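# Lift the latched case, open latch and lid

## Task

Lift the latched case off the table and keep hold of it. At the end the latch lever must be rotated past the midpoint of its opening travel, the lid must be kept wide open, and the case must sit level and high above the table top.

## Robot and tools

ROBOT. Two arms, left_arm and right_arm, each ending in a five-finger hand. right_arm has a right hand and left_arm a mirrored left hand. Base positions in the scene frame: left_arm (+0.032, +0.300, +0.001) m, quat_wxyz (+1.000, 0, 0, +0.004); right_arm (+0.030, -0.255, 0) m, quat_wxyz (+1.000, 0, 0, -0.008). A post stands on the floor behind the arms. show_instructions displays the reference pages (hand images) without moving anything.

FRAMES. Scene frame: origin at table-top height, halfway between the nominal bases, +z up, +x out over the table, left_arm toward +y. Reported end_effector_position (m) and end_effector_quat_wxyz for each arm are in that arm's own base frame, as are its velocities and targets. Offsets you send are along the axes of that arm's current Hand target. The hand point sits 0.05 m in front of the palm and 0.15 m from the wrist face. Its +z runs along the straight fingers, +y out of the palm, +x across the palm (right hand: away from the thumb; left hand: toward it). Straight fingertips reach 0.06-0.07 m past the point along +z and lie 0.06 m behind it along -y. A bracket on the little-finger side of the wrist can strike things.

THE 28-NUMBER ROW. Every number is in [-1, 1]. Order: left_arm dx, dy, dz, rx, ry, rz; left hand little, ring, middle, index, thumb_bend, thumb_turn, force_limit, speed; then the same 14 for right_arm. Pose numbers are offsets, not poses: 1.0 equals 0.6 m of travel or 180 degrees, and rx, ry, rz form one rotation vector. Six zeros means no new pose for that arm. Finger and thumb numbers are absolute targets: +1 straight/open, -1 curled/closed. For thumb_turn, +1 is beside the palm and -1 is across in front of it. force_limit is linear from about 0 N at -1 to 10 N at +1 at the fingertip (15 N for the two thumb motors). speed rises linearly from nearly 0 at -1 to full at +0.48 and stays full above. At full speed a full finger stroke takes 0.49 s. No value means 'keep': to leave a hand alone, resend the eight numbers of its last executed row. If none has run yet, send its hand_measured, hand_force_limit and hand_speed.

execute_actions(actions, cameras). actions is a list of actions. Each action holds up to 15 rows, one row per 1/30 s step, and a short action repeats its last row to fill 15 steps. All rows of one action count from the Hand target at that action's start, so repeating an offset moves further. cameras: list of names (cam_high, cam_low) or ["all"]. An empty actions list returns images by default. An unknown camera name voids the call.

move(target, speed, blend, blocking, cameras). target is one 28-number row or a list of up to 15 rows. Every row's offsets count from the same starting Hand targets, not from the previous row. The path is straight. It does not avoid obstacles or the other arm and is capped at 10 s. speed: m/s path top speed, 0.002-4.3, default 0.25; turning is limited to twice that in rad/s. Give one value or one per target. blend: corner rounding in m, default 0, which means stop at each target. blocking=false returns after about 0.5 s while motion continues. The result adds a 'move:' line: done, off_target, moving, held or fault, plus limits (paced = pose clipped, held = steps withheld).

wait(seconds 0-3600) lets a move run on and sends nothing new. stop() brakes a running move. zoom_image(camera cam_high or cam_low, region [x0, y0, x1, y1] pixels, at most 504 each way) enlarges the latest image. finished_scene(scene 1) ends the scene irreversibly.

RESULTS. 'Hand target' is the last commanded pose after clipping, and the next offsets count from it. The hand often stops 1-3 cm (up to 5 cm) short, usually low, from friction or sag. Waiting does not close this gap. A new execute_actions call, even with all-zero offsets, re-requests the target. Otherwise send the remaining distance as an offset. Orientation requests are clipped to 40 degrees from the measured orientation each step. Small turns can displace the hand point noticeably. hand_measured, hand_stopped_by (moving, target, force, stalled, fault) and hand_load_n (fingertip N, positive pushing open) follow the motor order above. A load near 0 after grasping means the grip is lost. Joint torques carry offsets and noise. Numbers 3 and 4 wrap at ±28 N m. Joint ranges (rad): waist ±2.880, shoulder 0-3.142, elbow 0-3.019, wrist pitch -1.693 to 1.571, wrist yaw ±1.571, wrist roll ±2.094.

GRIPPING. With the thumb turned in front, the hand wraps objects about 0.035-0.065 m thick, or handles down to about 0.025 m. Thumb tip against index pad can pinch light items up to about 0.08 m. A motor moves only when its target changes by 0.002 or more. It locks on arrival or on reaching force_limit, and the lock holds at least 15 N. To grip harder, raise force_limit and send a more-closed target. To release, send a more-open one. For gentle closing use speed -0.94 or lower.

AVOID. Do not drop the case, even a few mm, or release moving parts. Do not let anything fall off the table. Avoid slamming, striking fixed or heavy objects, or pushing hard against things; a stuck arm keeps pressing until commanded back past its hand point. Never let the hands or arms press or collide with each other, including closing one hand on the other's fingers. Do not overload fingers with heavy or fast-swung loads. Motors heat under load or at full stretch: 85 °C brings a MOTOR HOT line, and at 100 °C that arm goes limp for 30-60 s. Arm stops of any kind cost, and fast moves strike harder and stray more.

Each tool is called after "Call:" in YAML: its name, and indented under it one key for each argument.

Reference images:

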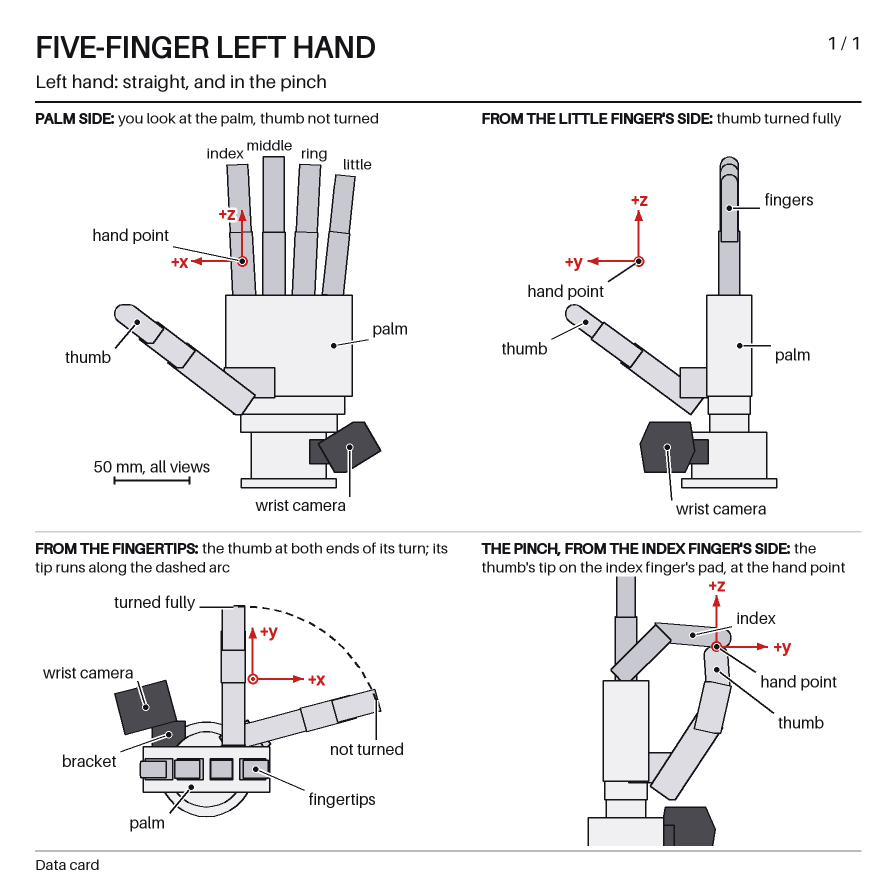

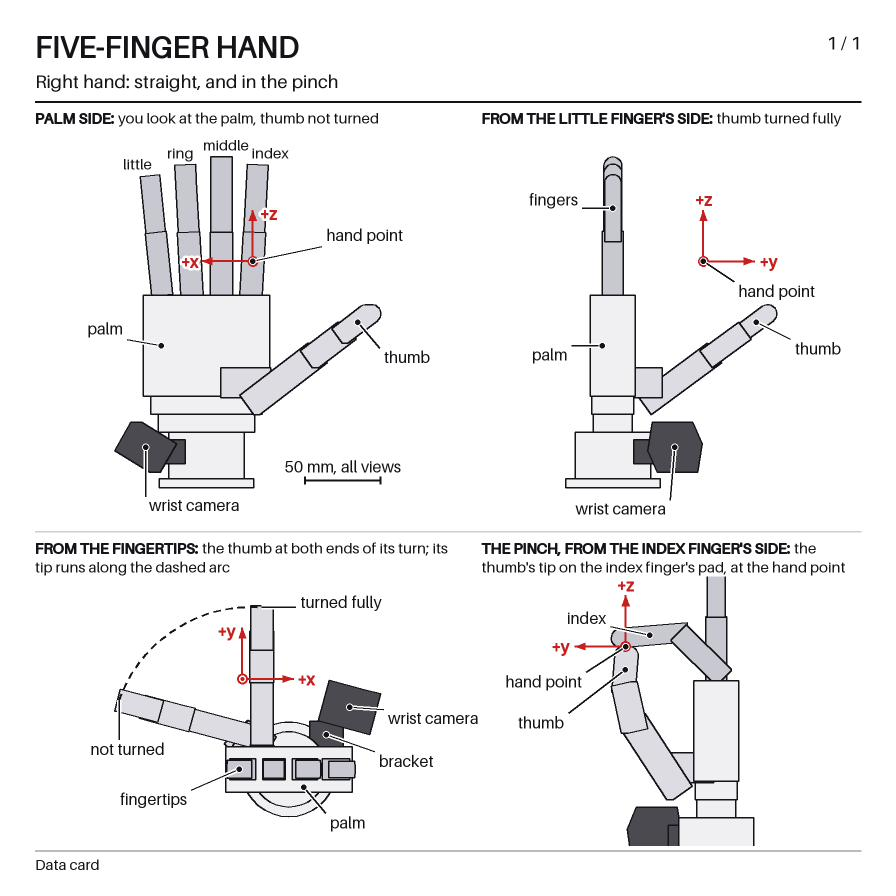

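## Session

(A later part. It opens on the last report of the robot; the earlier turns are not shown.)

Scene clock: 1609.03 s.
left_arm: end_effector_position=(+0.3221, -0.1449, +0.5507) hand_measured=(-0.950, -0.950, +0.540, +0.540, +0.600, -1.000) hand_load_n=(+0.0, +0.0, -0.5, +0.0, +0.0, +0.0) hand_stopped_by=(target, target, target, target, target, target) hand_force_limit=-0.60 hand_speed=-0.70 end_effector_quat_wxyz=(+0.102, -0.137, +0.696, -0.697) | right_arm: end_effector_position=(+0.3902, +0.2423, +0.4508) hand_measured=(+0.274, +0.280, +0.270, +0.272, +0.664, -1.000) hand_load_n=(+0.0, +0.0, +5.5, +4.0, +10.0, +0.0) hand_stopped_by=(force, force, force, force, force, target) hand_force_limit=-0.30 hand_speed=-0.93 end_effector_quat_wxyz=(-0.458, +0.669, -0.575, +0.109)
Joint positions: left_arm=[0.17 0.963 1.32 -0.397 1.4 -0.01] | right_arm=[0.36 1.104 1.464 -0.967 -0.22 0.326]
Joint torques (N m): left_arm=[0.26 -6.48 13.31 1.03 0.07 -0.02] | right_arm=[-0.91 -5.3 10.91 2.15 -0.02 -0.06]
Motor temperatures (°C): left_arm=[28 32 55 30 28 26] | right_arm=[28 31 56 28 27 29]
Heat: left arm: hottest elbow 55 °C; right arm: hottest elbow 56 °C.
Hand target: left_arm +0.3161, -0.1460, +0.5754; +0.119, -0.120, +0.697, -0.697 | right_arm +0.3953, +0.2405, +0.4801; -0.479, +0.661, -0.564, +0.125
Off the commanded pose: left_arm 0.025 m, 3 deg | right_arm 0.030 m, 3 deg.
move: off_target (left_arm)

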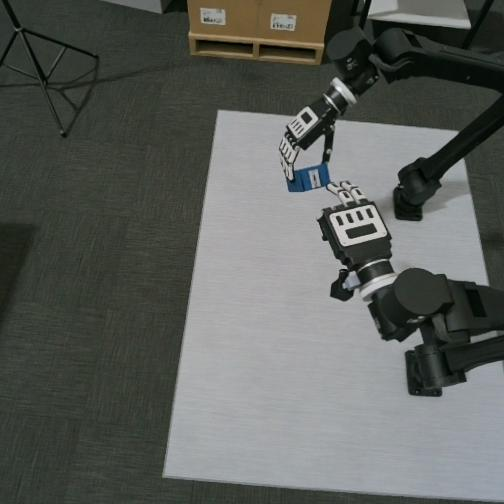

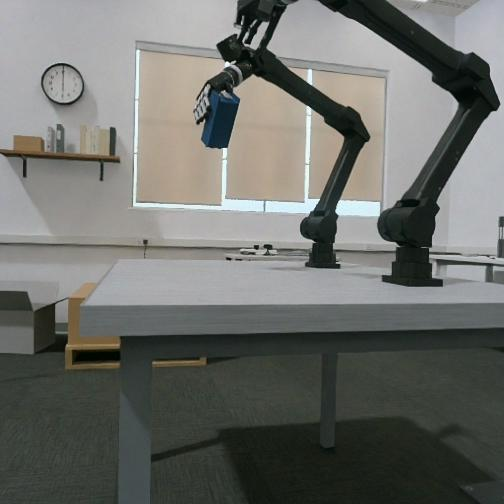

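Call:
move:
  target: [0.0,0.0,0.0,0,0,0,-0.95,-0.95,0.54,0.54,0.6,-1,-0.6,-0.7,0,0,0,0.0046,-0.032,0.045,0.25,0.24,0.18,0.16,0.5,-1,-0.3,-0.93]
  speed: 0.15
  cameras: ["all"]

Call:
zoom_image:
  camera: "cam_low"
  region: [210, 80, 240, 110]

Call:
zoom_image:
  camera: "cam_high"
  region: [300, 166, 330, 196]

Scene clock: 1620.03 s.
left_arm: end_effector_position=(+0.3221, -0.1449, +0.5507) hand_measured=(-0.950, -0.950, +0.540, +0.540, +0.600, -1.000) hand_load_n=(+0.0, +0.0, +0.0, +0.0, +0.0, +0.0) hand_stopped_by=(target, target, target, target, target, target) hand_force_limit=-0.60 hand_speed=-0.70 end_effector_quat_wxyz=(+0.102, -0.137, +0.696, -0.697) | right_arm: end_effector_position=(+0.3966, +0.2419, +0.4654) hand_measured=(+0.274, +0.280, +0.270, +0.272, +0.664, -1.000) hand_load_n=(+0.0, +0.0, +5.5, +4.0, +10.0, +0.0) hand_stopped_by=(force, force, force, force, force, target) hand_force_limit=-0.30 hand_speed=-0.93 end_effector_quat_wxyz=(-0.502, +0.634, -0.586, +0.058)
Joint positions: left_arm=[0.17 0.963 1.32 -0.397 1.4 -0.01] | right_arm=[0.292 1.097 1.436 -0.89 -0.362 0.417]
Joint torques (N m): left_arm=[0.26 -6.36 13.31 0.95 0.07 -0.01] | right_arm=[-0.91 -6.53 7.6 2.89 -0.22 0.25]
Motor temperatures (°C): left_arm=[28 32 57 30 28 26] | right_arm=[28 31 56 28 27 29]
Heat: left arm: hottest elbow 57 °C; right arm: hottest elbow 56 °C.
Hand target: left_arm +0.3161, -0.1460, +0.5754; +0.119, -0.120, +0.697, -0.697 | right_arm +0.3954, +0.2404, +0.4803; -0.519, +0.622, -0.583, +0.061
Off the commanded pose: left_arm 0.025 m, 3 deg | right_arm 0.015 m, 2 deg.
move: off_target (right_arm)

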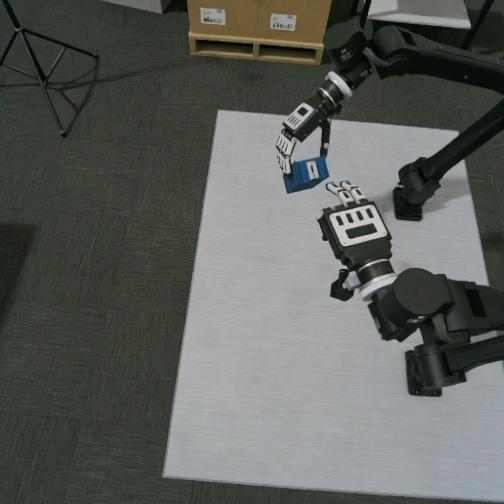

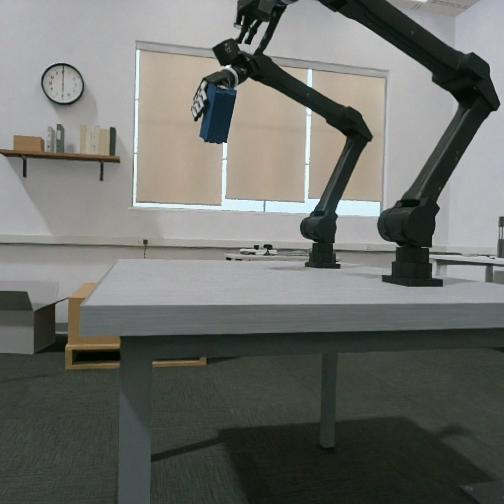

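Scaled by 16.800.

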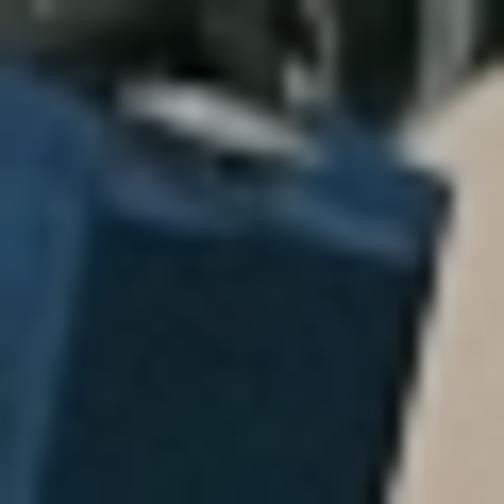

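Scaled by 16.800.

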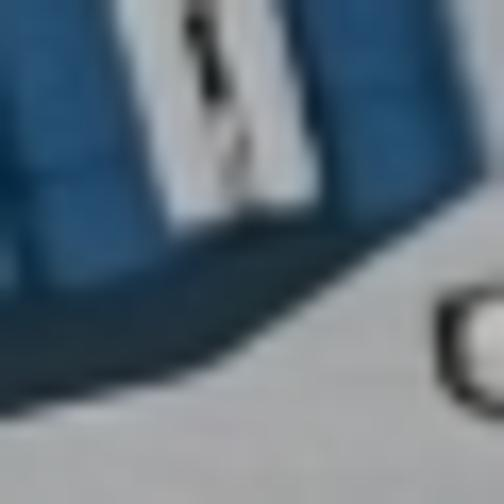

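Call:
zoom_image:
  camera: "cam_low"
  region: [214, 80, 234, 100]

Call:
zoom_image:
  camera: "cam_high"
  region: [302, 158, 324, 180]

Scaled by 25.200.

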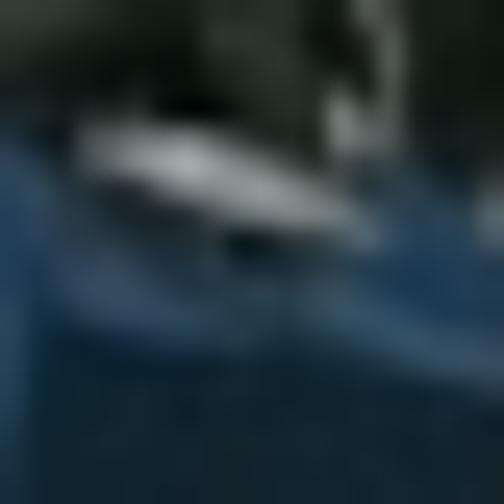

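Scaled by 22.909.

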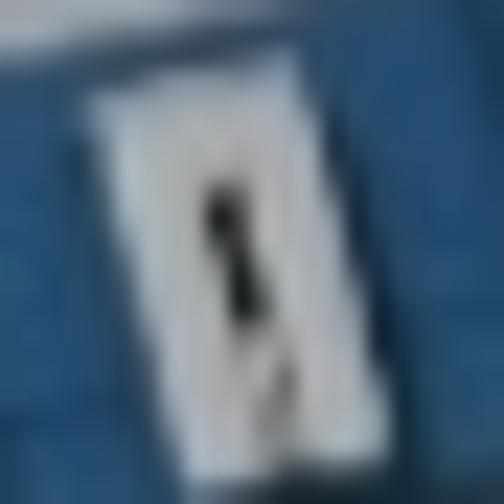

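Call:
move:
  target: [0.0,0.0,0.0,0,0,0,-0.95,-0.95,1.0,0.54,0.6,-1,-0.6,-0.7,0,0,0,0.0037,-0.0256,0.0361,0.25,0.24,0.18,0.16,0.5,-1,-0.3,-0.93]
  speed: 0.1
  cameras: ["all"]

Call:
zoom_image:
  camera: "cam_low"
  region: [190, 70, 260, 140]

Call:
zoom_image:
  camera: "cam_high"
  region: [276, 146, 336, 206]

Scene clock: 1649.37 s.
left_arm: end_effector_position=(+0.3221, -0.1449, +0.5507) hand_measured=(-0.950, -0.950, +1.000, +0.540, +0.600, -1.000) hand_load_n=(+0.0, +0.0, +0.0, +0.0, +0.0, +0.0) hand_stopped_by=(target, target, target, target, target, target) hand_force_limit=-0.60 hand_speed=-0.70 end_effector_quat_wxyz=(+0.102, -0.137, +0.696, -0.697) | right_arm: end_effector_position=(+0.3970, +0.2424, +0.4656) hand_measured=(+0.274, +0.280, +0.270, +0.272, +0.664, -1.000) hand_load_n=(+0.0, +0.0, +5.5, +4.0, +10.0, +0.0) hand_stopped_by=(force, force, force, force, force, target) hand_force_limit=-0.30 hand_speed=-0.93 end_effector_quat_wxyz=(-0.532, +0.598, -0.599, +0.007)
Joint positions: left_arm=[0.17 0.963 1.32 -0.397 1.4 -0.01] | right_arm=[0.247 1.076 1.366 -0.796 -0.467 0.528]
Joint torques (N m): left_arm=[0.26 -6.42 13.33 0.94 0.07 -0.02] | right_arm=[-0.91 -6.36 7.65 2.88 -0.27 0.27]
Motor temperatures (°C): left_arm=[28 32 62 30 28 26] | right_arm=[28 31 52 28 27 29]
Heat: left arm: hottest elbow 62 °C; right arm: hottest elbow 52 °C.
Hand target: left_arm +0.3161, -0.1460, +0.5754; +0.119, -0.120, +0.697, -0.697 | right_arm +0.3954, +0.2404, +0.4801; -0.548, +0.587, -0.596, +0.010
Off the commanded pose: left_arm 0.025 m, 3 deg | right_arm 0.015 m, 2 deg.
move: off_target (right_arm)

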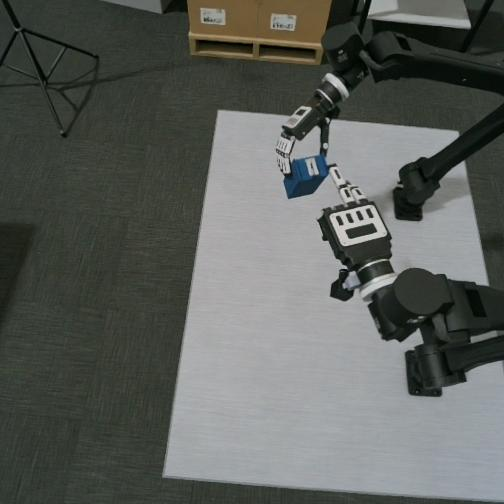

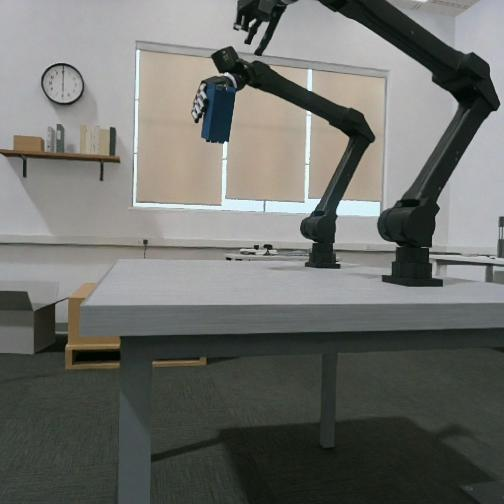

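Scaled by 7.200.

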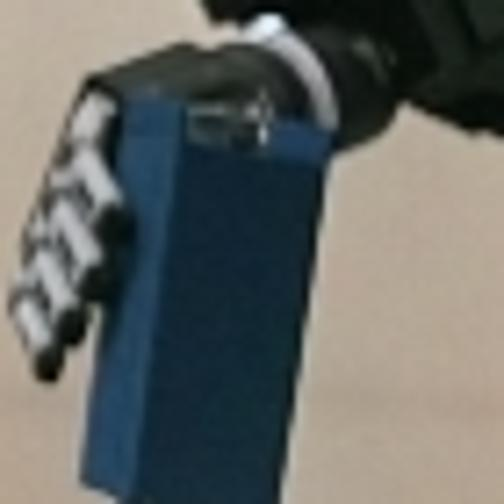

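Scaled by 8.400.

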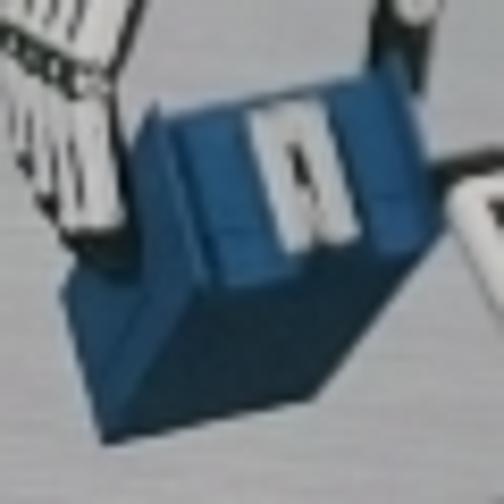

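Call:
zoom_image:
  camera: "cam_low"
  region: [208, 76, 240, 108]

Call:
zoom_image:
  camera: "cam_high"
  region: [292, 152, 332, 192]

Scaled by 15.750.

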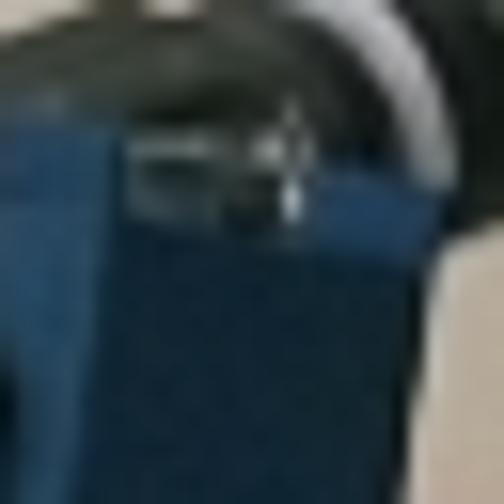

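Scaled by 12.600.

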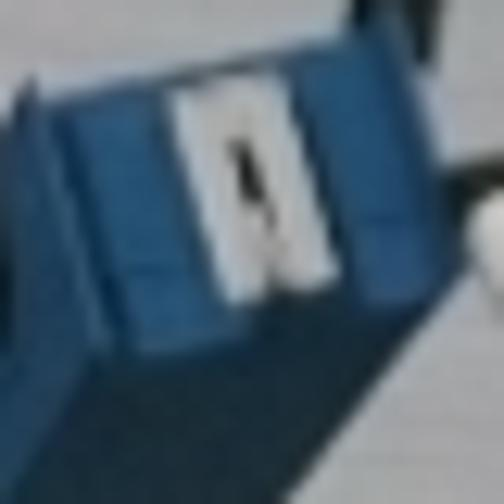

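Call:
zoom_image:
  camera: "cam_low"
  region: [214, 80, 238, 96]

Call:
zoom_image:
  camera: "cam_high"
  region: [302, 154, 322, 178]

Scaled by 21.000.

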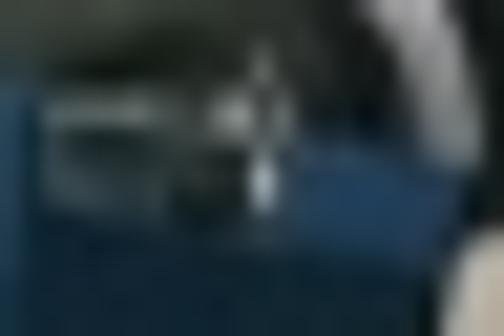

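Scaled by 21.000.

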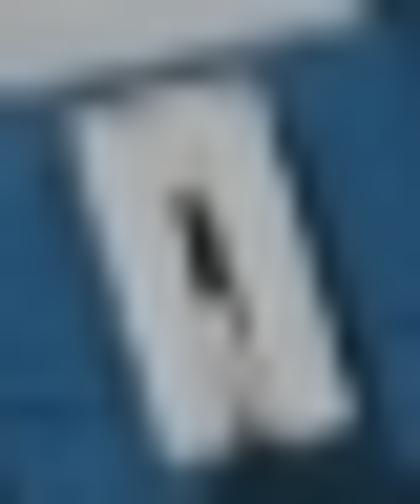

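Call:
move:
  target: [0.0,0.0,0.0,0,0,0,-0.95,-0.95,1.0,0.54,0.6,-1,-0.6,-0.7,0,0,0,-0.023,0.16,-0.2256,0.25,0.24,0.18,0.16,0.5,-1,-0.3,-0.93]
  speed: 0.2
  cameras: ["all"]

Call:
zoom_image:
  camera: "cam_low"
  region: [200, 70, 250, 120]

Call:
zoom_image:
  camera: "cam_high"
  region: [292, 152, 332, 192]

Scene clock: 1660.73 s.
left_arm: end_effector_position=(+0.3221, -0.1449, +0.5507) hand_measured=(-0.950, -0.950, +1.000, +0.540, +0.600, -1.000) hand_load_n=(+0.0, +0.0, +0.0, +0.0, +0.0, +0.0) hand_stopped_by=(target, target, target, target, target, target) hand_force_limit=-0.60 hand_speed=-0.70 end_effector_quat_wxyz=(+0.102, -0.137, +0.696, -0.697) | right_arm: end_effector_position=(+0.3928, +0.2383, +0.4530) hand_measured=(+0.274, +0.280, +0.270, +0.272, +0.664, -1.000) hand_load_n=(+0.0, -0.5, +5.0, +5.0, +10.0, +0.0) hand_stopped_by=(force, force, force, force, force, target) hand_force_limit=-0.30 hand_speed=-0.93 end_effector_quat_wxyz=(-0.310, +0.760, -0.482, +0.308)
Joint positions: left_arm=[0.17 0.963 1.32 -0.397 1.4 -0.01] | right_arm=[0.602 1.197 1.642 -1.148 0.294 0.024]
Joint torques (N m): left_arm=[0.26 -6.42 13.33 0.95 0.07 -0.01] | right_arm=[-0.03 -5.83 10.85 1.76 0.38 -0.14]
Motor temperatures (°C): left_arm=[28 32 63 30 28 26] | right_arm=[28 31 51 28 27 29]
Heat: left arm: hottest elbow 63 °C; right arm: hottest elbow 51 °C.
Hand target: left_arm +0.3161, -0.1460, +0.5754; +0.119, -0.120, +0.697, -0.697 | right_arm +0.3954, +0.2405, +0.4802; -0.328, +0.753, -0.473, +0.320
Off the commanded pose: left_arm 0.025 m, 3 deg | right_arm 0.027 m, 3 deg.
move: off_target (right_arm)

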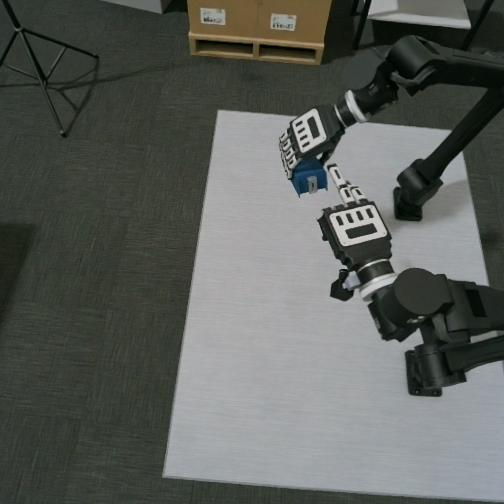

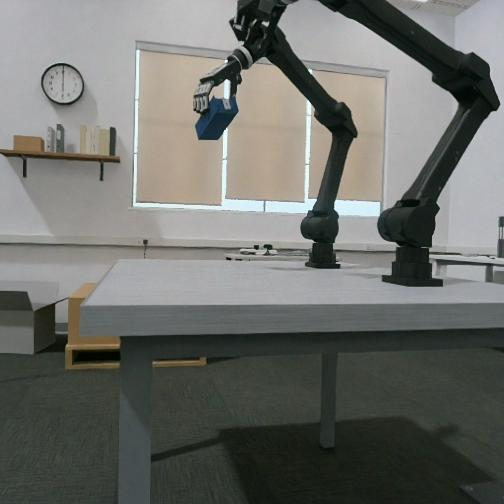

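Scaled by 10.080.

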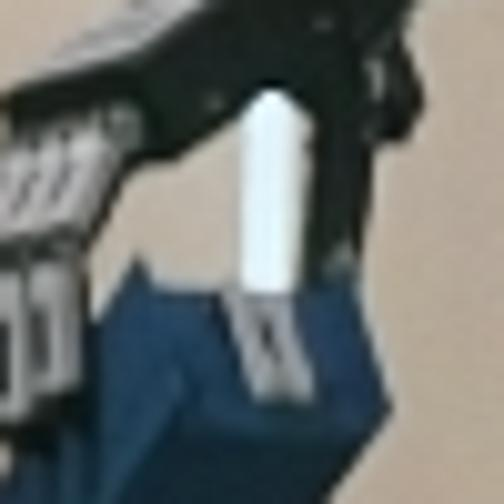

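Scaled by 12.600.

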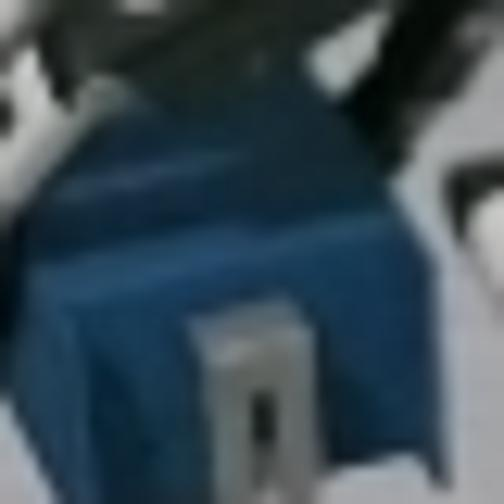

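Call:
zoom_image:
  camera: "cam_high"
  region: [300, 172, 324, 196]

Call:
zoom_image:
  camera: "cam_low"
  region: [216, 92, 240, 116]

Scaled by 21.000.

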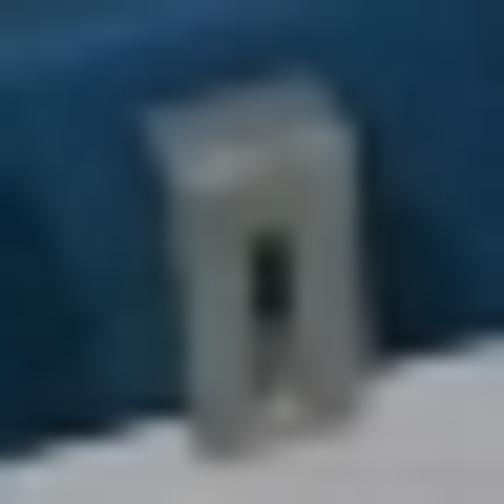

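Scaled by 21.000.

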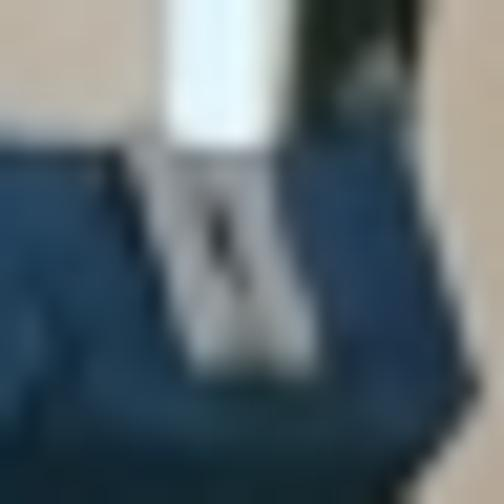

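Call:
move:
  target: [0.0,0.0,0.0,0,0,0,-0.95,-0.95,0.54,0.54,0.6,-1,-0.6,-0.7,0,0,0,0.0125,-0.087,0.123,0.25,0.24,0.18,0.16,0.5,-1,-0.3,-0.93]
  speed: 0.2
  cameras: ["all"]

Call:
zoom_image:
  camera: "cam_low"
  region: [210, 84, 240, 114]

Call:
zoom_image:
  camera: "cam_high"
  region: [292, 162, 332, 202]

Scene clock: 1717.47 s.
left_arm: end_effector_position=(+0.3220, -0.1449, +0.5507) hand_measured=(-0.950, -0.950, +0.540, +0.540, +0.600, -1.000) hand_load_n=(+0.0, +0.0, +0.0, +0.0, +0.0, +0.0) hand_stopped_by=(target, target, target, target, target, target) hand_force_limit=-0.60 hand_speed=-0.70 end_effector_quat_wxyz=(+0.102, -0.137, +0.696, -0.697) | right_arm: end_effector_position=(+0.3964, +0.2410, +0.4660) hand_measured=(+0.274, +0.280, +0.270, +0.272, +0.664, -1.000) hand_load_n=(+0.0, +0.0, +5.0, +4.5, +10.0, -0.5) hand_stopped_by=(force, force, force, force, force, target) hand_force_limit=-0.30 hand_speed=-0.93 end_effector_quat_wxyz=(-0.440, +0.691, -0.553, +0.151)
Joint positions: left_arm=[0.17 0.963 1.32 -0.397 1.4 -0.01] | right_arm=[0.392 1.138 1.552 -1.024 -0.143 0.246]
Joint torques (N m): left_arm=[0.26 -6.36 13.33 0.94 0.06 -0.02] | right_arm=[-0.73 -6.83 7.38 2.88 -0.1 0.21]
Motor temperatures (°C): left_arm=[28 32 66 30 28 26] | right_arm=[28 31 54 27 27 29]
Heat: left arm: hottest elbow 66 °C; right arm: hottest elbow 54 °C.
Hand target: left_arm +0.3160, -0.1460, +0.5754; +0.119, -0.120, +0.697, -0.697 | right_arm +0.3955, +0.2404, +0.4803; -0.459, +0.678, -0.553, +0.155
Off the commanded pose: left_arm 0.025 m, 3 deg | right_arm 0.014 m, 3 deg.
move: off_target (right_arm)

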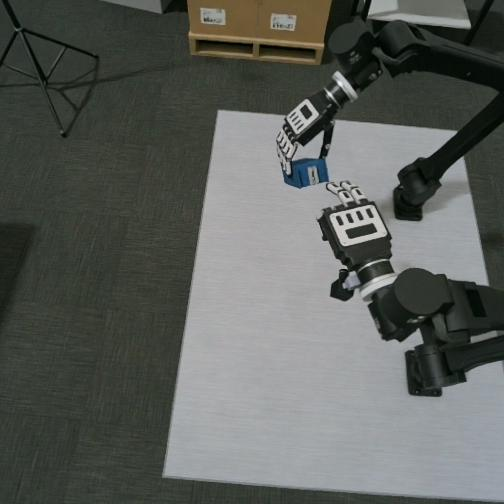

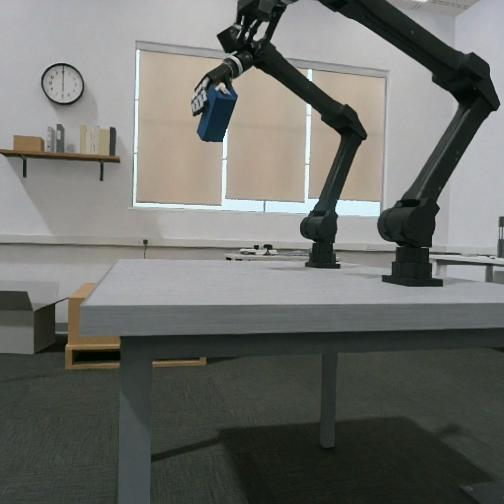

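Scaled by 16.800.

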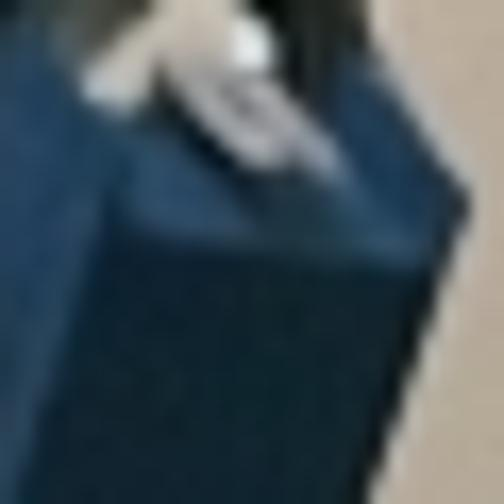

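Scaled by 12.600.

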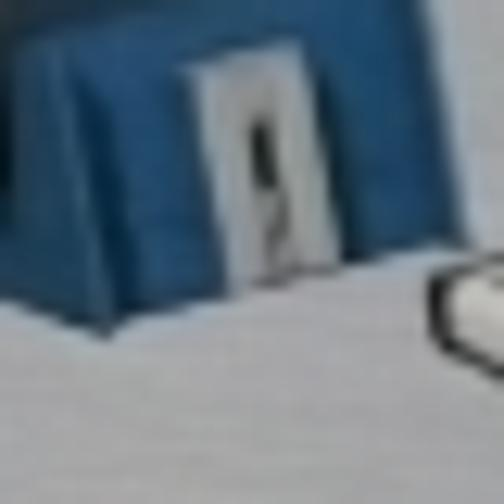

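Call:
move:
  target: [-0.0077,0.0748,0.1562,0,0,0,-0.95,-0.95,0.50,0.50,0.6,-1,-0.6,-0.5,0,0,0,0,0,0,0.25,0.24,0.18,0.16,0.5,-1,-0.3,-0.93]
  speed: 0.12

Scene clock: 1729.50 s.
left_arm: end_effector_position=(+0.3496, -0.2322, +0.5302) hand_measured=(-0.950, -0.950, +0.500, +0.500, +0.600, -1.000) hand_load_n=(+0.0, +0.0, +0.0, +0.0, +0.0, -0.5) hand_stopped_by=(target, target, target, target, target, target) hand_force_limit=-0.60 hand_speed=-0.50 end_effector_quat_wxyz=(+0.111, -0.128, +0.698, -0.696) | right_arm: end_effector_position=(+0.3964, +0.2410, +0.4660) hand_measured=(+0.274, +0.280, +0.270, +0.272, +0.664, -1.000) hand_load_n=(+0.0, +0.0, +5.0, +4.0, +10.0, +0.0) hand_stopped_by=(force, force, force, force, force, target) hand_force_limit=-0.30 hand_speed=-0.93 end_effector_quat_wxyz=(-0.440, +0.691, -0.553, +0.151)
Joint positions: left_arm=[-0.121 1.006 1.285 -0.294 1.111 -0.01] | right_arm=[0.392 1.138 1.552 -1.024 -0.143 0.246]
Joint torques (N m): left_arm=[0.03 -6.65 9.33 2.15 -0.12 0.1] | right_arm=[-0.73 -6.77 7.38 2.88 -0.09 0.22]
Motor temperatures (°C): left_arm=[28 32 65 30 28 26] | right_arm=[28 31 52 28 27 29]
Heat: left arm: hottest elbow 65 °C; right arm: hottest elbow 52 °C.
Hand target: left_arm +0.3516, -0.2328, +0.5304; +0.119, -0.120, +0.697, -0.697 | right_arm +0.3955, +0.2404, +0.4802; -0.459, +0.678, -0.553, +0.155
Off the commanded pose: left_arm 0.002 m, 1 deg | right_arm 0.014 m, 3 deg.
move: done

Call:
move:
  target: [-0.0055,0.0623,0.0332,0,0,0,-0.95,-0.95,0.50,0.50,0.6,-1,-0.6,-0.5,0,0,0,0,0,0,0.25,0.24,0.18,0.16,0.5,-1,-0.3,-0.93]
  speed: 0.08
  cameras: ["all"]

Call:
zoom_image:
  camera: "cam_high"
  region: [286, 145, 346, 205]

Call:
zoom_image:
  camera: "cam_low"
  region: [200, 60, 250, 110]

Scene clock: 1733.10 s.
left_arm: end_effector_position=(+0.3586, -0.2480, +0.4953) hand_measured=(-0.950, -0.950, +0.500, +0.500, +0.600, -1.000) hand_load_n=(+0.0, +0.0, +0.0, +0.0, +0.0, +0.0) hand_stopped_by=(target, target, target, target, target, target) hand_force_limit=-0.60 hand_speed=-0.50 end_effector_quat_wxyz=(+0.115, -0.127, +0.697, -0.696) | right_arm: end_effector_position=(+0.3964, +0.2410, +0.4660) hand_measured=(+0.274, +0.280, +0.270, +0.272, +0.664, -1.000) hand_load_n=(+0.0, +0.0, +5.5, +4.5, +9.5, +0.0) hand_stopped_by=(force, force, force, force, force, target) hand_force_limit=-0.30 hand_speed=-0.93 end_effector_quat_wxyz=(-0.440, +0.691, -0.553, +0.151)
Joint positions: left_arm=[-0.166 1.01 1.192 -0.19 1.062 -0.01] | right_arm=[0.392 1.138 1.552 -1.024 -0.143 0.246]
Joint torques (N m): left_arm=[-0.26 -6.83 9.35 2.17 -0.15 0.09] | right_arm=[-0.73 -6.83 7.38 2.88 -0.09 0.22]
Motor temperatures (°C): left_arm=[28 32 64 30 28 26] | right_arm=[28 31 52 28 27 29]
Heat: left arm: hottest elbow 64 °C; right arm: hottest elbow 52 °C.
Hand target: left_arm +0.3613, -0.2505, +0.4930; +0.119, -0.120, +0.697, -0.697 | right_arm +0.3955, +0.2404, +0.4802; -0.459, +0.678, -0.553, +0.155
Off the commanded pose: left_arm 0.004 m, 1 deg | right_arm 0.014 m, 3 deg.
move: done

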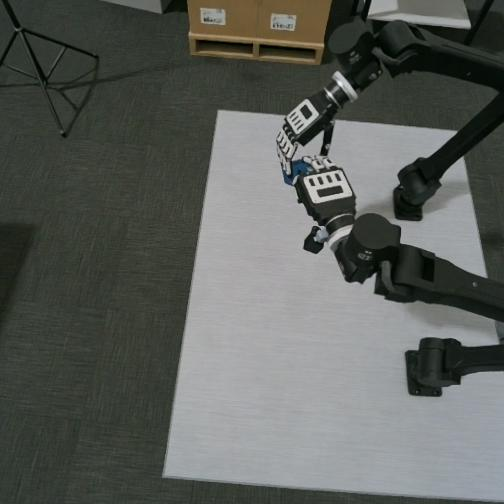

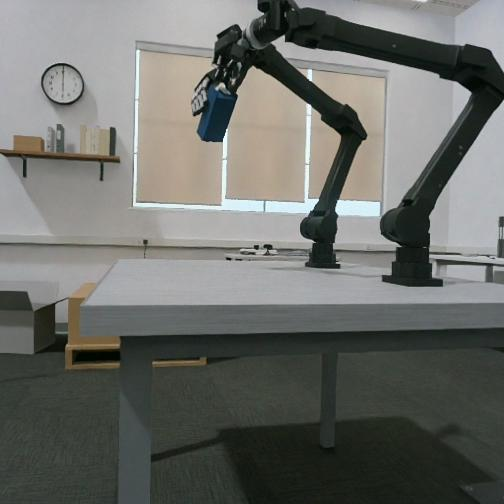

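Scaled by 8.400.

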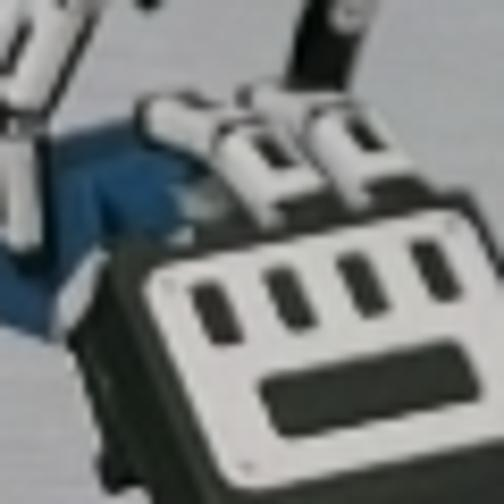

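Scaled by 10.080.

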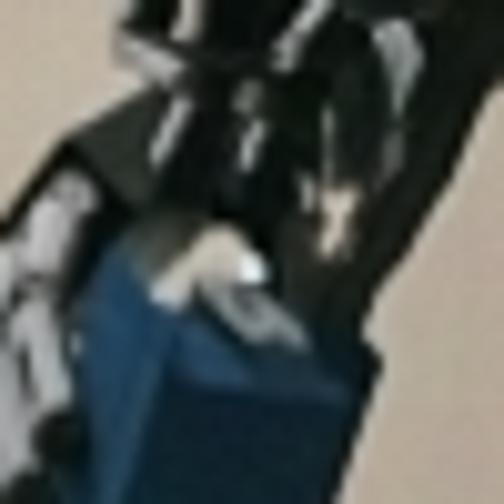

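Call:
move:
  target: [0.0,0.0343,0.0337,0,0,0,-0.95,-0.95,0.50,0.50,0.6,-1,-0.6,-0.5,0,0,0,0,0,0,0.25,0.24,0.18,0.16,0.5,-1,-0.3,-0.93]
  speed: 0.06

Scene clock: 1752.67 s.
left_arm: end_effector_position=(+0.3659, -0.2671, +0.4744) hand_measured=(-0.950, -0.950, +0.500, +0.500, +0.600, -1.000) hand_load_n=(+0.0, +0.0, +0.0, +0.0, +0.0, +0.0) hand_stopped_by=(target, target, target, target, target, target) hand_force_limit=-0.60 hand_speed=-0.50 end_effector_quat_wxyz=(+0.114, -0.127, +0.697, -0.696) | right_arm: end_effector_position=(+0.3964, +0.2410, +0.4660) hand_measured=(+0.274, +0.280, +0.270, +0.272, +0.664, -1.000) hand_load_n=(+0.0, +0.0, +5.5, +4.5, +10.0, +0.0) hand_stopped_by=(force, force, force, force, force, target) hand_force_limit=-0.30 hand_speed=-0.93 end_effector_quat_wxyz=(-0.440, +0.691, -0.553, +0.151)
Joint positions: left_arm=[-0.218 1.031 1.15 -0.128 1.01 -0.01] | right_arm=[0.392 1.138 1.552 -1.024 -0.143 0.246]
Joint torques (N m): left_arm=[-0.26 -7.53 9.39 2.22 -0.16 0.09] | right_arm=[-0.73 -6.77 7.39 2.86 -0.09 0.22]
Motor temperatures (°C): left_arm=[28 32 61 30 28 26] | right_arm=[28 31 50 28 27 29]
Heat: left arm: hottest elbow 61 °C; right arm: hottest elbow 50 °C.
Hand target: left_arm +0.3680, -0.2696, +0.4725; +0.119, -0.120, +0.697, -0.697 | right_arm +0.3955, +0.2404, +0.4802; -0.459, +0.678, -0.553, +0.155
Off the commanded pose: left_arm 0.004 m, 1 deg | right_arm 0.014 m, 3 deg.
move: done

Call:
move:
  target: [0.0,0.0223,0.0225,0,0,0,-0.95,-0.95,0.50,0.50,0.6,-1,-0.6,-0.5,0,0,0,0,0,0,0.25,0.24,0.18,0.16,0.5,-1,-0.3,-0.93]
  speed: 0.05

Scene clock: 1754.20 s.
left_arm: end_effector_position=(+0.3705, -0.2797, +0.4614) hand_measured=(-0.950, -0.950, +0.500, +0.500, +0.600, -1.000) hand_load_n=(+0.5, +0.0, -0.5, -0.5, +0.0, +0.0) hand_stopped_by=(target, target, target, target, target, target) hand_force_limit=-0.60 hand_speed=-0.50 end_effector_quat_wxyz=(+0.115, -0.127, +0.697, -0.696) | right_arm: end_effector_position=(+0.3964, +0.2410, +0.4660) hand_measured=(+0.274, +0.280, +0.270, +0.272, +0.664, -1.000) hand_load_n=(+0.0, +0.0, +5.0, +4.0, +10.0, +0.0) hand_stopped_by=(force, force, force, force, force, target) hand_force_limit=-0.30 hand_speed=-0.93 end_effector_quat_wxyz=(-0.440, +0.691, -0.553, +0.151)
Joint positions: left_arm=[-0.251 1.047 1.126 -0.087 0.977 -0.01] | right_arm=[0.392 1.138 1.552 -1.024 -0.143 0.246]
Joint torques (N m): left_arm=[-0.26 -7.53 9.48 2.24 -0.15 0.09] | right_arm=[-0.73 -6.83 7.38 2.88 -0.09 0.22]
Motor temperatures (°C): left_arm=[28 32 61 30 28 26] | right_arm=[28 31 50 28 27 29]
Heat: left arm: hottest elbow 61 °C; right arm: hottest elbow 50 °C.
Hand target: left_arm +0.3724, -0.2824, +0.4592; +0.119, -0.120, +0.697, -0.697 | right_arm +0.3955, +0.2404, +0.4802; -0.459, +0.678, -0.553, +0.155
Off the commanded pose: left_arm 0.004 m, 1 deg | right_arm 0.014 m, 3 deg.
move: done

Call:
move:
  target: [0.0,0.0,0.0,0,0,0,-0.95,-0.95,0.34,0.34,0.6,-1,-0.7,-0.94,0,0,0,0,0,0,0.25,0.24,0.18,0.16,0.5,-1,-0.3,-0.93]

Scene clock: 1756.07 s.
left_arm: end_effector_position=(+0.3709, -0.2798, +0.4620) hand_measured=(-0.950, -0.950, +0.340, +0.354, +0.600, -1.000) hand_load_n=(+0.0, +0.0, +0.0, +1.0, +0.0, +0.0) hand_stopped_by=(target, target, target, force, target, target) hand_force_limit=-0.70 hand_speed=-0.94 end_effector_quat_wxyz=(+0.116, -0.126, +0.697, -0.697) | right_arm: end_effector_position=(+0.3959, +0.2415, +0.4648) hand_measured=(+0.274, +0.280, +0.270, +0.272, +0.664, -1.000) hand_load_n=(+0.0, +0.0, +5.0, +4.5, +10.0, +0.0) hand_stopped_by=(force, force, force, force, force, target) hand_force_limit=-0.30 hand_speed=-0.93 end_effector_quat_wxyz=(-0.440, +0.691, -0.554, +0.149)
Joint positions: left_arm=[-0.251 1.047 1.126 -0.083 0.976 -0.01] | right_arm=[0.392 1.138 1.55 -1.024 -0.146 0.248]
Joint torques (N m): left_arm=[-0.26 -7.71 9.5 2.1 -0.09 0.09] | right_arm=[-0.73 -6.83 7.53 2.88 0.01 0.21]
Motor temperatures (°C): left_arm=[28 32 60 30 28 26] | right_arm=[28 31 50 28 27 29]
Heat: left arm: hottest elbow 60 °C; right arm: hottest elbow 50 °C.
Hand target: left_arm +0.3724, -0.2824, +0.4592; +0.119, -0.120, +0.697, -0.697 | right_arm +0.3954, +0.2404, +0.4801; -0.458, +0.678, -0.553, +0.155
Off the commanded pose: left_arm 0.004 m, 1 deg | right_arm 0.016 m, 3 deg.
move: done

Call:
move:
  target: [0.0,0.0,0.0,0,0,0,-0.95,-0.95,0.34,0.34,0.1,-1,-0.75,-0.95,0,0,0,0,0,0,0.25,0.24,0.18,0.16,0.5,-1,-0.3,-0.93]

Scene clock: 1763.50 s.
left_arm: end_effector_position=(+0.3709, -0.2798, +0.4620) hand_measured=(-0.950, -0.950, +0.340, +0.354, +0.312, -1.000) hand_load_n=(+0.0, +0.0, +0.0, +2.5, +2.0, +0.5) hand_stopped_by=(target, target, target, force, force, target) hand_force_limit=-0.75 hand_speed=-0.95 end_effector_quat_wxyz=(+0.116, -0.126, +0.697, -0.697) | right_arm: end_effector_position=(+0.3959, +0.2416, +0.4649) hand_measured=(+0.274, +0.280, +0.270, +0.272, +0.664, -1.000) hand_load_n=(+0.0, +0.0, +5.0, +4.5, +10.5, +0.0) hand_stopped_by=(force, force, force, force, force, target) hand_force_limit=-0.30 hand_speed=-0.93 end_effector_quat_wxyz=(-0.440, +0.691, -0.554, +0.148)
Joint positions: left_arm=[-0.251 1.047 1.126 -0.083 0.976 -0.01] | right_arm=[0.392 1.138 1.55 -1.024 -0.146 0.249]
Joint torques (N m): left_arm=[-0.26 -7.77 9.48 2.09 -0.08 0.09] | right_arm=[-0.73 -6.83 7.53 2.89 0.01 0.17]
Motor temperatures (°C): left_arm=[28 32 59 30 28 26] | right_arm=[28 31 50 28 27 29]
Heat: left arm: hottest elbow 59 °C; right arm: hottest elbow 50 °C.
Hand target: left_arm +0.3724, -0.2824, +0.4592; +0.119, -0.120, +0.697, -0.697 | right_arm +0.3954, +0.2404, +0.4801; -0.458, +0.678, -0.553, +0.155
Off the commanded pose: left_arm 0.004 m, 1 deg | right_arm 0.015 m, 3 deg.
move: done

Call:
move:
  target: [0.0,-0.0058,-0.0058,0,0,0,-0.95,-0.95,0.44,0.44,0.5,-1,-0.75,-0.7,0,0,0,0,0,0,0.25,0.24,0.18,0.16,0.5,-1,-0.3,-0.93]
  speed: 0.05

Scene clock: 1767.70 s.
left_arm: end_effector_position=(+0.3698, -0.2800, +0.4620) hand_measured=(-0.950, -0.950, +0.440, +0.440, +0.500, -1.000) hand_load_n=(+0.0, +0.0, +0.0, +0.0, +0.0, +0.0) hand_stopped_by=(target, target, target, target, target, target) hand_force_limit=-0.75 hand_speed=-0.70 end_effector_quat_wxyz=(+0.114, -0.124, +0.697, -0.697) | right_arm: end_effector_position=(+0.3958, +0.2416, +0.4650) hand_measured=(+0.274, +0.280, +0.270, +0.272, +0.664, -1.000) hand_load_n=(+0.0, +0.0, +5.0, +4.5, +10.0, +0.0) hand_stopped_by=(force, force, force, force, force, target) hand_force_limit=-0.30 hand_speed=-0.93 end_effector_quat_wxyz=(-0.440, +0.691, -0.554, +0.148)
Joint positions: left_arm=[-0.251 1.047 1.126 -0.083 0.982 -0.01] | right_arm=[0.392 1.138 1.55 -1.024 -0.146 0.249]
Joint torques (N m): left_arm=[0.38 -8.12 9.95 1.7 0.03 0.09] | right_arm=[-0.73 -6.77 7.54 2.89 0.01 0.18]
Motor temperatures (°C): left_arm=[28 32 58 30 28 26] | right_arm=[28 31 50 28 27 29]
Heat: left arm: hottest elbow 58 °C; right arm: hottest elbow 50 °C.
Hand target: left_arm +0.3712, -0.2791, +0.4627; +0.119, -0.120, +0.697, -0.697 | right_arm +0.3953, +0.2404, +0.4802; -0.459, +0.678, -0.553, +0.155
Off the commanded pose: left_arm 0.002 m, 1 deg | right_arm 0.015 m, 3 deg.
move: done

Call:
move:
  target: [0.0,-0.006,-0.006,0,0,0,-0.95,-0.95,0.44,0.44,0.5,-1,-0.75,-0.7,0,0,0,0,0,0,0.25,0.24,0.18,0.16,0.5,-1,-0.3,-0.93]
  speed: 0.05

Scene clock: 1769.03 s.
left_arm: end_effector_position=(+0.3693, -0.2788, +0.4620) hand_measured=(-0.950, -0.950, +0.440, +0.440, +0.500, -1.000) hand_load_n=(+0.0, +0.0, +0.0, +0.0, +0.0, +0.0) hand_stopped_by=(target, target, target, target, target, target) hand_force_limit=-0.75 hand_speed=-0.70 end_effector_quat_wxyz=(+0.113, -0.122, +0.697, -0.697) | right_arm: end_effector_position=(+0.3958, +0.2416, +0.4650) hand_measured=(+0.274, +0.280, +0.270, +0.272, +0.664, -1.000) hand_load_n=(+0.0, +0.0, +5.5, +4.5, +10.0, +0.0) hand_stopped_by=(force, force, force, force, force, target) hand_force_limit=-0.30 hand_speed=-0.93 end_effector_quat_wxyz=(-0.440, +0.691, -0.554, +0.148)
Joint positions: left_arm=[-0.247 1.047 1.126 -0.083 0.99 -0.01] | right_arm=[0.392 1.138 1.55 -1.024 -0.146 0.249]
Joint torques (N m): left_arm=[0.79 -8.53 10.44 1.29 0.04 0.08] | right_arm=[-0.73 -6.77 7.53 2.88 0.01 0.18]
Motor temperatures (°C): left_arm=[28 32 58 30 28 26] | right_arm=[28 31 49 28 27 29]
Heat: left arm: hottest elbow 58 °C; right arm: hottest elbow 49 °C.
Hand target: left_arm +0.3701, -0.2756, +0.4663; +0.119, -0.120, +0.697, -0.697 | right_arm +0.3953, +0.2404, +0.4802; -0.459, +0.678, -0.553, +0.155
Off the commanded pose: left_arm 0.005 m, 1 deg | right_arm 0.015 m, 3 deg.
move: done

Call:
move:
  target:
    - [0.0018,-0.054,-0.0548,0,0,0,-0.95,-0.95,0.50,0.50,0.6,-1,-0.75,-0.7,0,0,0,0,0,0,0.25,0.24,0.18,0.16,0.5,-1,-0.3,-0.93]
    - [0.0012,0.0043,0.0037,0,0,0,-0.95,-0.95,0.50,0.50,0.6,-1,-0.75,-0.7,0,0,0,0,0,0,0.25,0.24,0.18,0.16,0.5,-1,-0.3,-0.93]
  speed: 0.05

Scene clock: 1775.50 s.
left_arm: end_effector_position=(+0.3675, -0.2752, +0.4684) hand_measured=(-0.950, -0.950, +0.500, +0.500, +0.600, -1.000) hand_load_n=(+0.0, +0.0, +0.0, +0.0, +0.5, +0.0) hand_stopped_by=(target, target, target, target, target, target) hand_force_limit=-0.75 hand_speed=-0.70 end_effector_quat_wxyz=(+0.116, -0.125, +0.697, -0.697) | right_arm: end_effector_position=(+0.3948, +0.2434, +0.4652) hand_measured=(+0.274, +0.280, +0.270, +0.272, +0.664, -1.000) hand_load_n=(+0.0, +0.0, +5.5, +4.0, +9.5, +0.5) hand_stopped_by=(force, force, force, force, force, target) hand_force_limit=-0.30 hand_speed=-0.93 end_effector_quat_wxyz=(-0.441, +0.691, -0.554, +0.146)
Joint positions: left_arm=[-0.24 1.037 1.136 -0.102 0.988 -0.01] | right_arm=[0.396 1.138 1.55 -1.024 -0.147 0.254]
Joint torques (N m): left_arm=[-0.26 -7.18 9.16 2.18 -0.17 0.09] | right_arm=[-0.91 -6.77 7.53 2.88 0.05 0.14]
Motor temperatures (°C): left_arm=[28 32 58 30 28 26] | right_arm=[28 31 49 28 27 29]
Heat: left arm: hottest elbow 58 °C; right arm: hottest elbow 49 °C.
Hand target: left_arm +0.3702, -0.2780, +0.4635; +0.119, -0.120, +0.697, -0.697 | right_arm +0.3953, +0.2404, +0.4802; -0.459, +0.678, -0.553, +0.155
Off the commanded pose: left_arm 0.006 m, 1 deg | right_arm 0.015 m, 3 deg.
move: done

Call:
move:
  target: [0.0,0.004,-0.006,0,0,0,-0.95,-0.95,0.50,0.50,0.6,-1,-0.75,-0.7,0,0,0,0,0,0,0.25,0.24,0.18,0.16,0.5,-1,-0.3,-0.93]
  speed: 0.05

Scene clock: 1777.70 s.
left_arm: end_effector_position=(+0.3666, -0.2753, +0.4619) hand_measured=(-0.950, -0.950, +0.500, +0.500, +0.600, -1.000) hand_load_n=(+0.0, +0.0, +0.0, +0.0, +0.0, +0.0) hand_stopped_by=(target, target, target, target, target, target) hand_force_limit=-0.75 hand_speed=-0.70 end_effector_quat_wxyz=(+0.112, -0.127, +0.698, -0.696) | right_arm: end_effector_position=(+0.3948, +0.2434, +0.4652) hand_measured=(+0.274, +0.280, +0.270, +0.272, +0.664, -1.000) hand_load_n=(+0.0, +0.0, +5.5, +3.5, +9.5, +0.0) hand_stopped_by=(force, force, force, force, force, target) hand_force_limit=-0.30 hand_speed=-0.93 end_effector_quat_wxyz=(-0.441, +0.691, -0.554, +0.146)
Joint positions: left_arm=[-0.24 1.037 1.123 -0.098 0.992 -0.01] | right_arm=[0.396 1.138 1.55 -1.024 -0.147 0.254]
Joint torques (N m): left_arm=[0.44 -7.88 9.46 2.24 0.04 0.09] | right_arm=[-0.97 -6.83 7.53 2.88 0.06 0.14]
Motor temperatures (°C): left_arm=[28 32 58 30 28 26] | right_arm=[28 31 49 28 27 29]
Heat: left arm: hottest elbow 58 °C; right arm: hottest elbow 49 °C.
Hand target: left_arm +0.3690, -0.2746, +0.4612; +0.119, -0.120, +0.697, -0.697 | right_arm +0.3953, +0.2404, +0.4802; -0.459, +0.678, -0.553, +0.155
Off the commanded pose: left_arm 0.003 m, 1 deg | right_arm 0.015 m, 3 deg.
move: done

Call:
move:
  target: [0.0,0.0,0.0,0,0,0,-0.95,-0.95,0.33,0.33,0.6,-1,-0.7,-0.94,0,0,0,0,0,0,0.25,0.24,0.18,0.16,0.5,-1,-0.3,-0.93]

Call:
move:
  target: [0.0,0.0,0.0,0,0,0,-0.95,-0.95,0.33,0.33,0.0,-1,-0.75,-0.95,0,0,0,0,0,0,0.25,0.24,0.18,0.16,0.5,-1,-0.3,-0.93]

Scene clock: 1780.27 s.
left_arm: end_effector_position=(+0.3666, -0.2753, +0.4621) hand_measured=(-0.950, -0.950, +0.330, +0.330, +0.600, -1.000) hand_load_n=(+0.0, +0.0, +0.0, +0.5, +0.0, +0.0) hand_stopped_by=(target, target, target, target, target, target) hand_force_limit=-0.70 hand_speed=-0.94 end_effector_quat_wxyz=(+0.112, -0.126, +0.698, -0.696) | right_arm: end_effector_position=(+0.3948, +0.2434, +0.4652) hand_measured=(+0.274, +0.280, +0.270, +0.272, +0.664, -1.000) hand_load_n=(+0.0, +0.0, +5.5, +4.0, +9.5, +0.0) hand_stopped_by=(force, force, force, force, force, target) hand_force_limit=-0.30 hand_speed=-0.93 end_effector_quat_wxyz=(-0.441, +0.691, -0.554, +0.146)
Joint positions: left_arm=[-0.24 1.037 1.123 -0.097 0.993 -0.01] | right_arm=[0.396 1.138 1.55 -1.024 -0.147 0.254]
Joint torques (N m): left_arm=[0.44 -7.88 9.48 2.18 0.04 0.09] | right_arm=[-0.97 -6.83 7.53 2.89 0.06 0.14]
Motor temperatures (°C): left_arm=[28 32 58 30 28 26] | right_arm=[28 31 49 28 27 29]
Heat: left arm: hottest elbow 58 °C; right arm: hottest elbow 49 °C.
Hand target: left_arm +0.3689, -0.2746, +0.4611; +0.119, -0.120, +0.697, -0.697 | right_arm +0.3953, +0.2404, +0.4802; -0.459, +0.678, -0.553, +0.155
Off the commanded pose: left_arm 0.003 m, 1 deg | right_arm 0.015 m, 3 deg.
move: done

Scene clock: 1783.30 s.
left_arm: end_effector_position=(+0.3666, -0.2753, +0.4621) hand_measured=(-0.950, -0.950, +0.330, +0.330, +0.394, -1.000) hand_load_n=(+0.0, +0.0, +0.0, +2.0, +2.0, +0.5) hand_stopped_by=(target, target, target, target, force, target) hand_force_limit=-0.75 hand_speed=-0.95 end_effector_quat_wxyz=(+0.112, -0.126, +0.698, -0.696) | right_arm: end_effector_position=(+0.3948, +0.2434, +0.4652) hand_measured=(+0.274, +0.280, +0.270, +0.272, +0.664, -1.000) hand_load_n=(+0.0, +0.0, +5.5, +4.0, +10.0, +0.0) hand_stopped_by=(force, force, force, force, force, target) hand_force_limit=-0.30 hand_speed=-0.93 end_effector_quat_wxyz=(-0.441, +0.691, -0.554, +0.146)
Joint positions: left_arm=[-0.24 1.037 1.123 -0.097 0.993 -0.01] | right_arm=[0.396 1.138 1.55 -1.024 -0.147 0.254]
Joint torques (N m): left_arm=[0.44 -7.88 9.47 2.18 0.03 0.09] | right_arm=[-0.97 -6.83 7.53 2.88 0.05 0.14]
Motor temperatures (°C): left_arm=[28 32 57 30 28 26] | right_arm=[28 31 49 28 27 29]
Heat: left arm: hottest elbow 57 °C; right arm: hottest elbow 49 °C.
Hand target: left_arm +0.3689, -0.2746, +0.4611; +0.119, -0.120, +0.697, -0.697 | right_arm +0.3953, +0.2404, +0.4802; -0.459, +0.678, -0.553, +0.155
Off the commanded pose: left_arm 0.003 m, 1 deg | right_arm 0.015 m, 3 deg.
move: done


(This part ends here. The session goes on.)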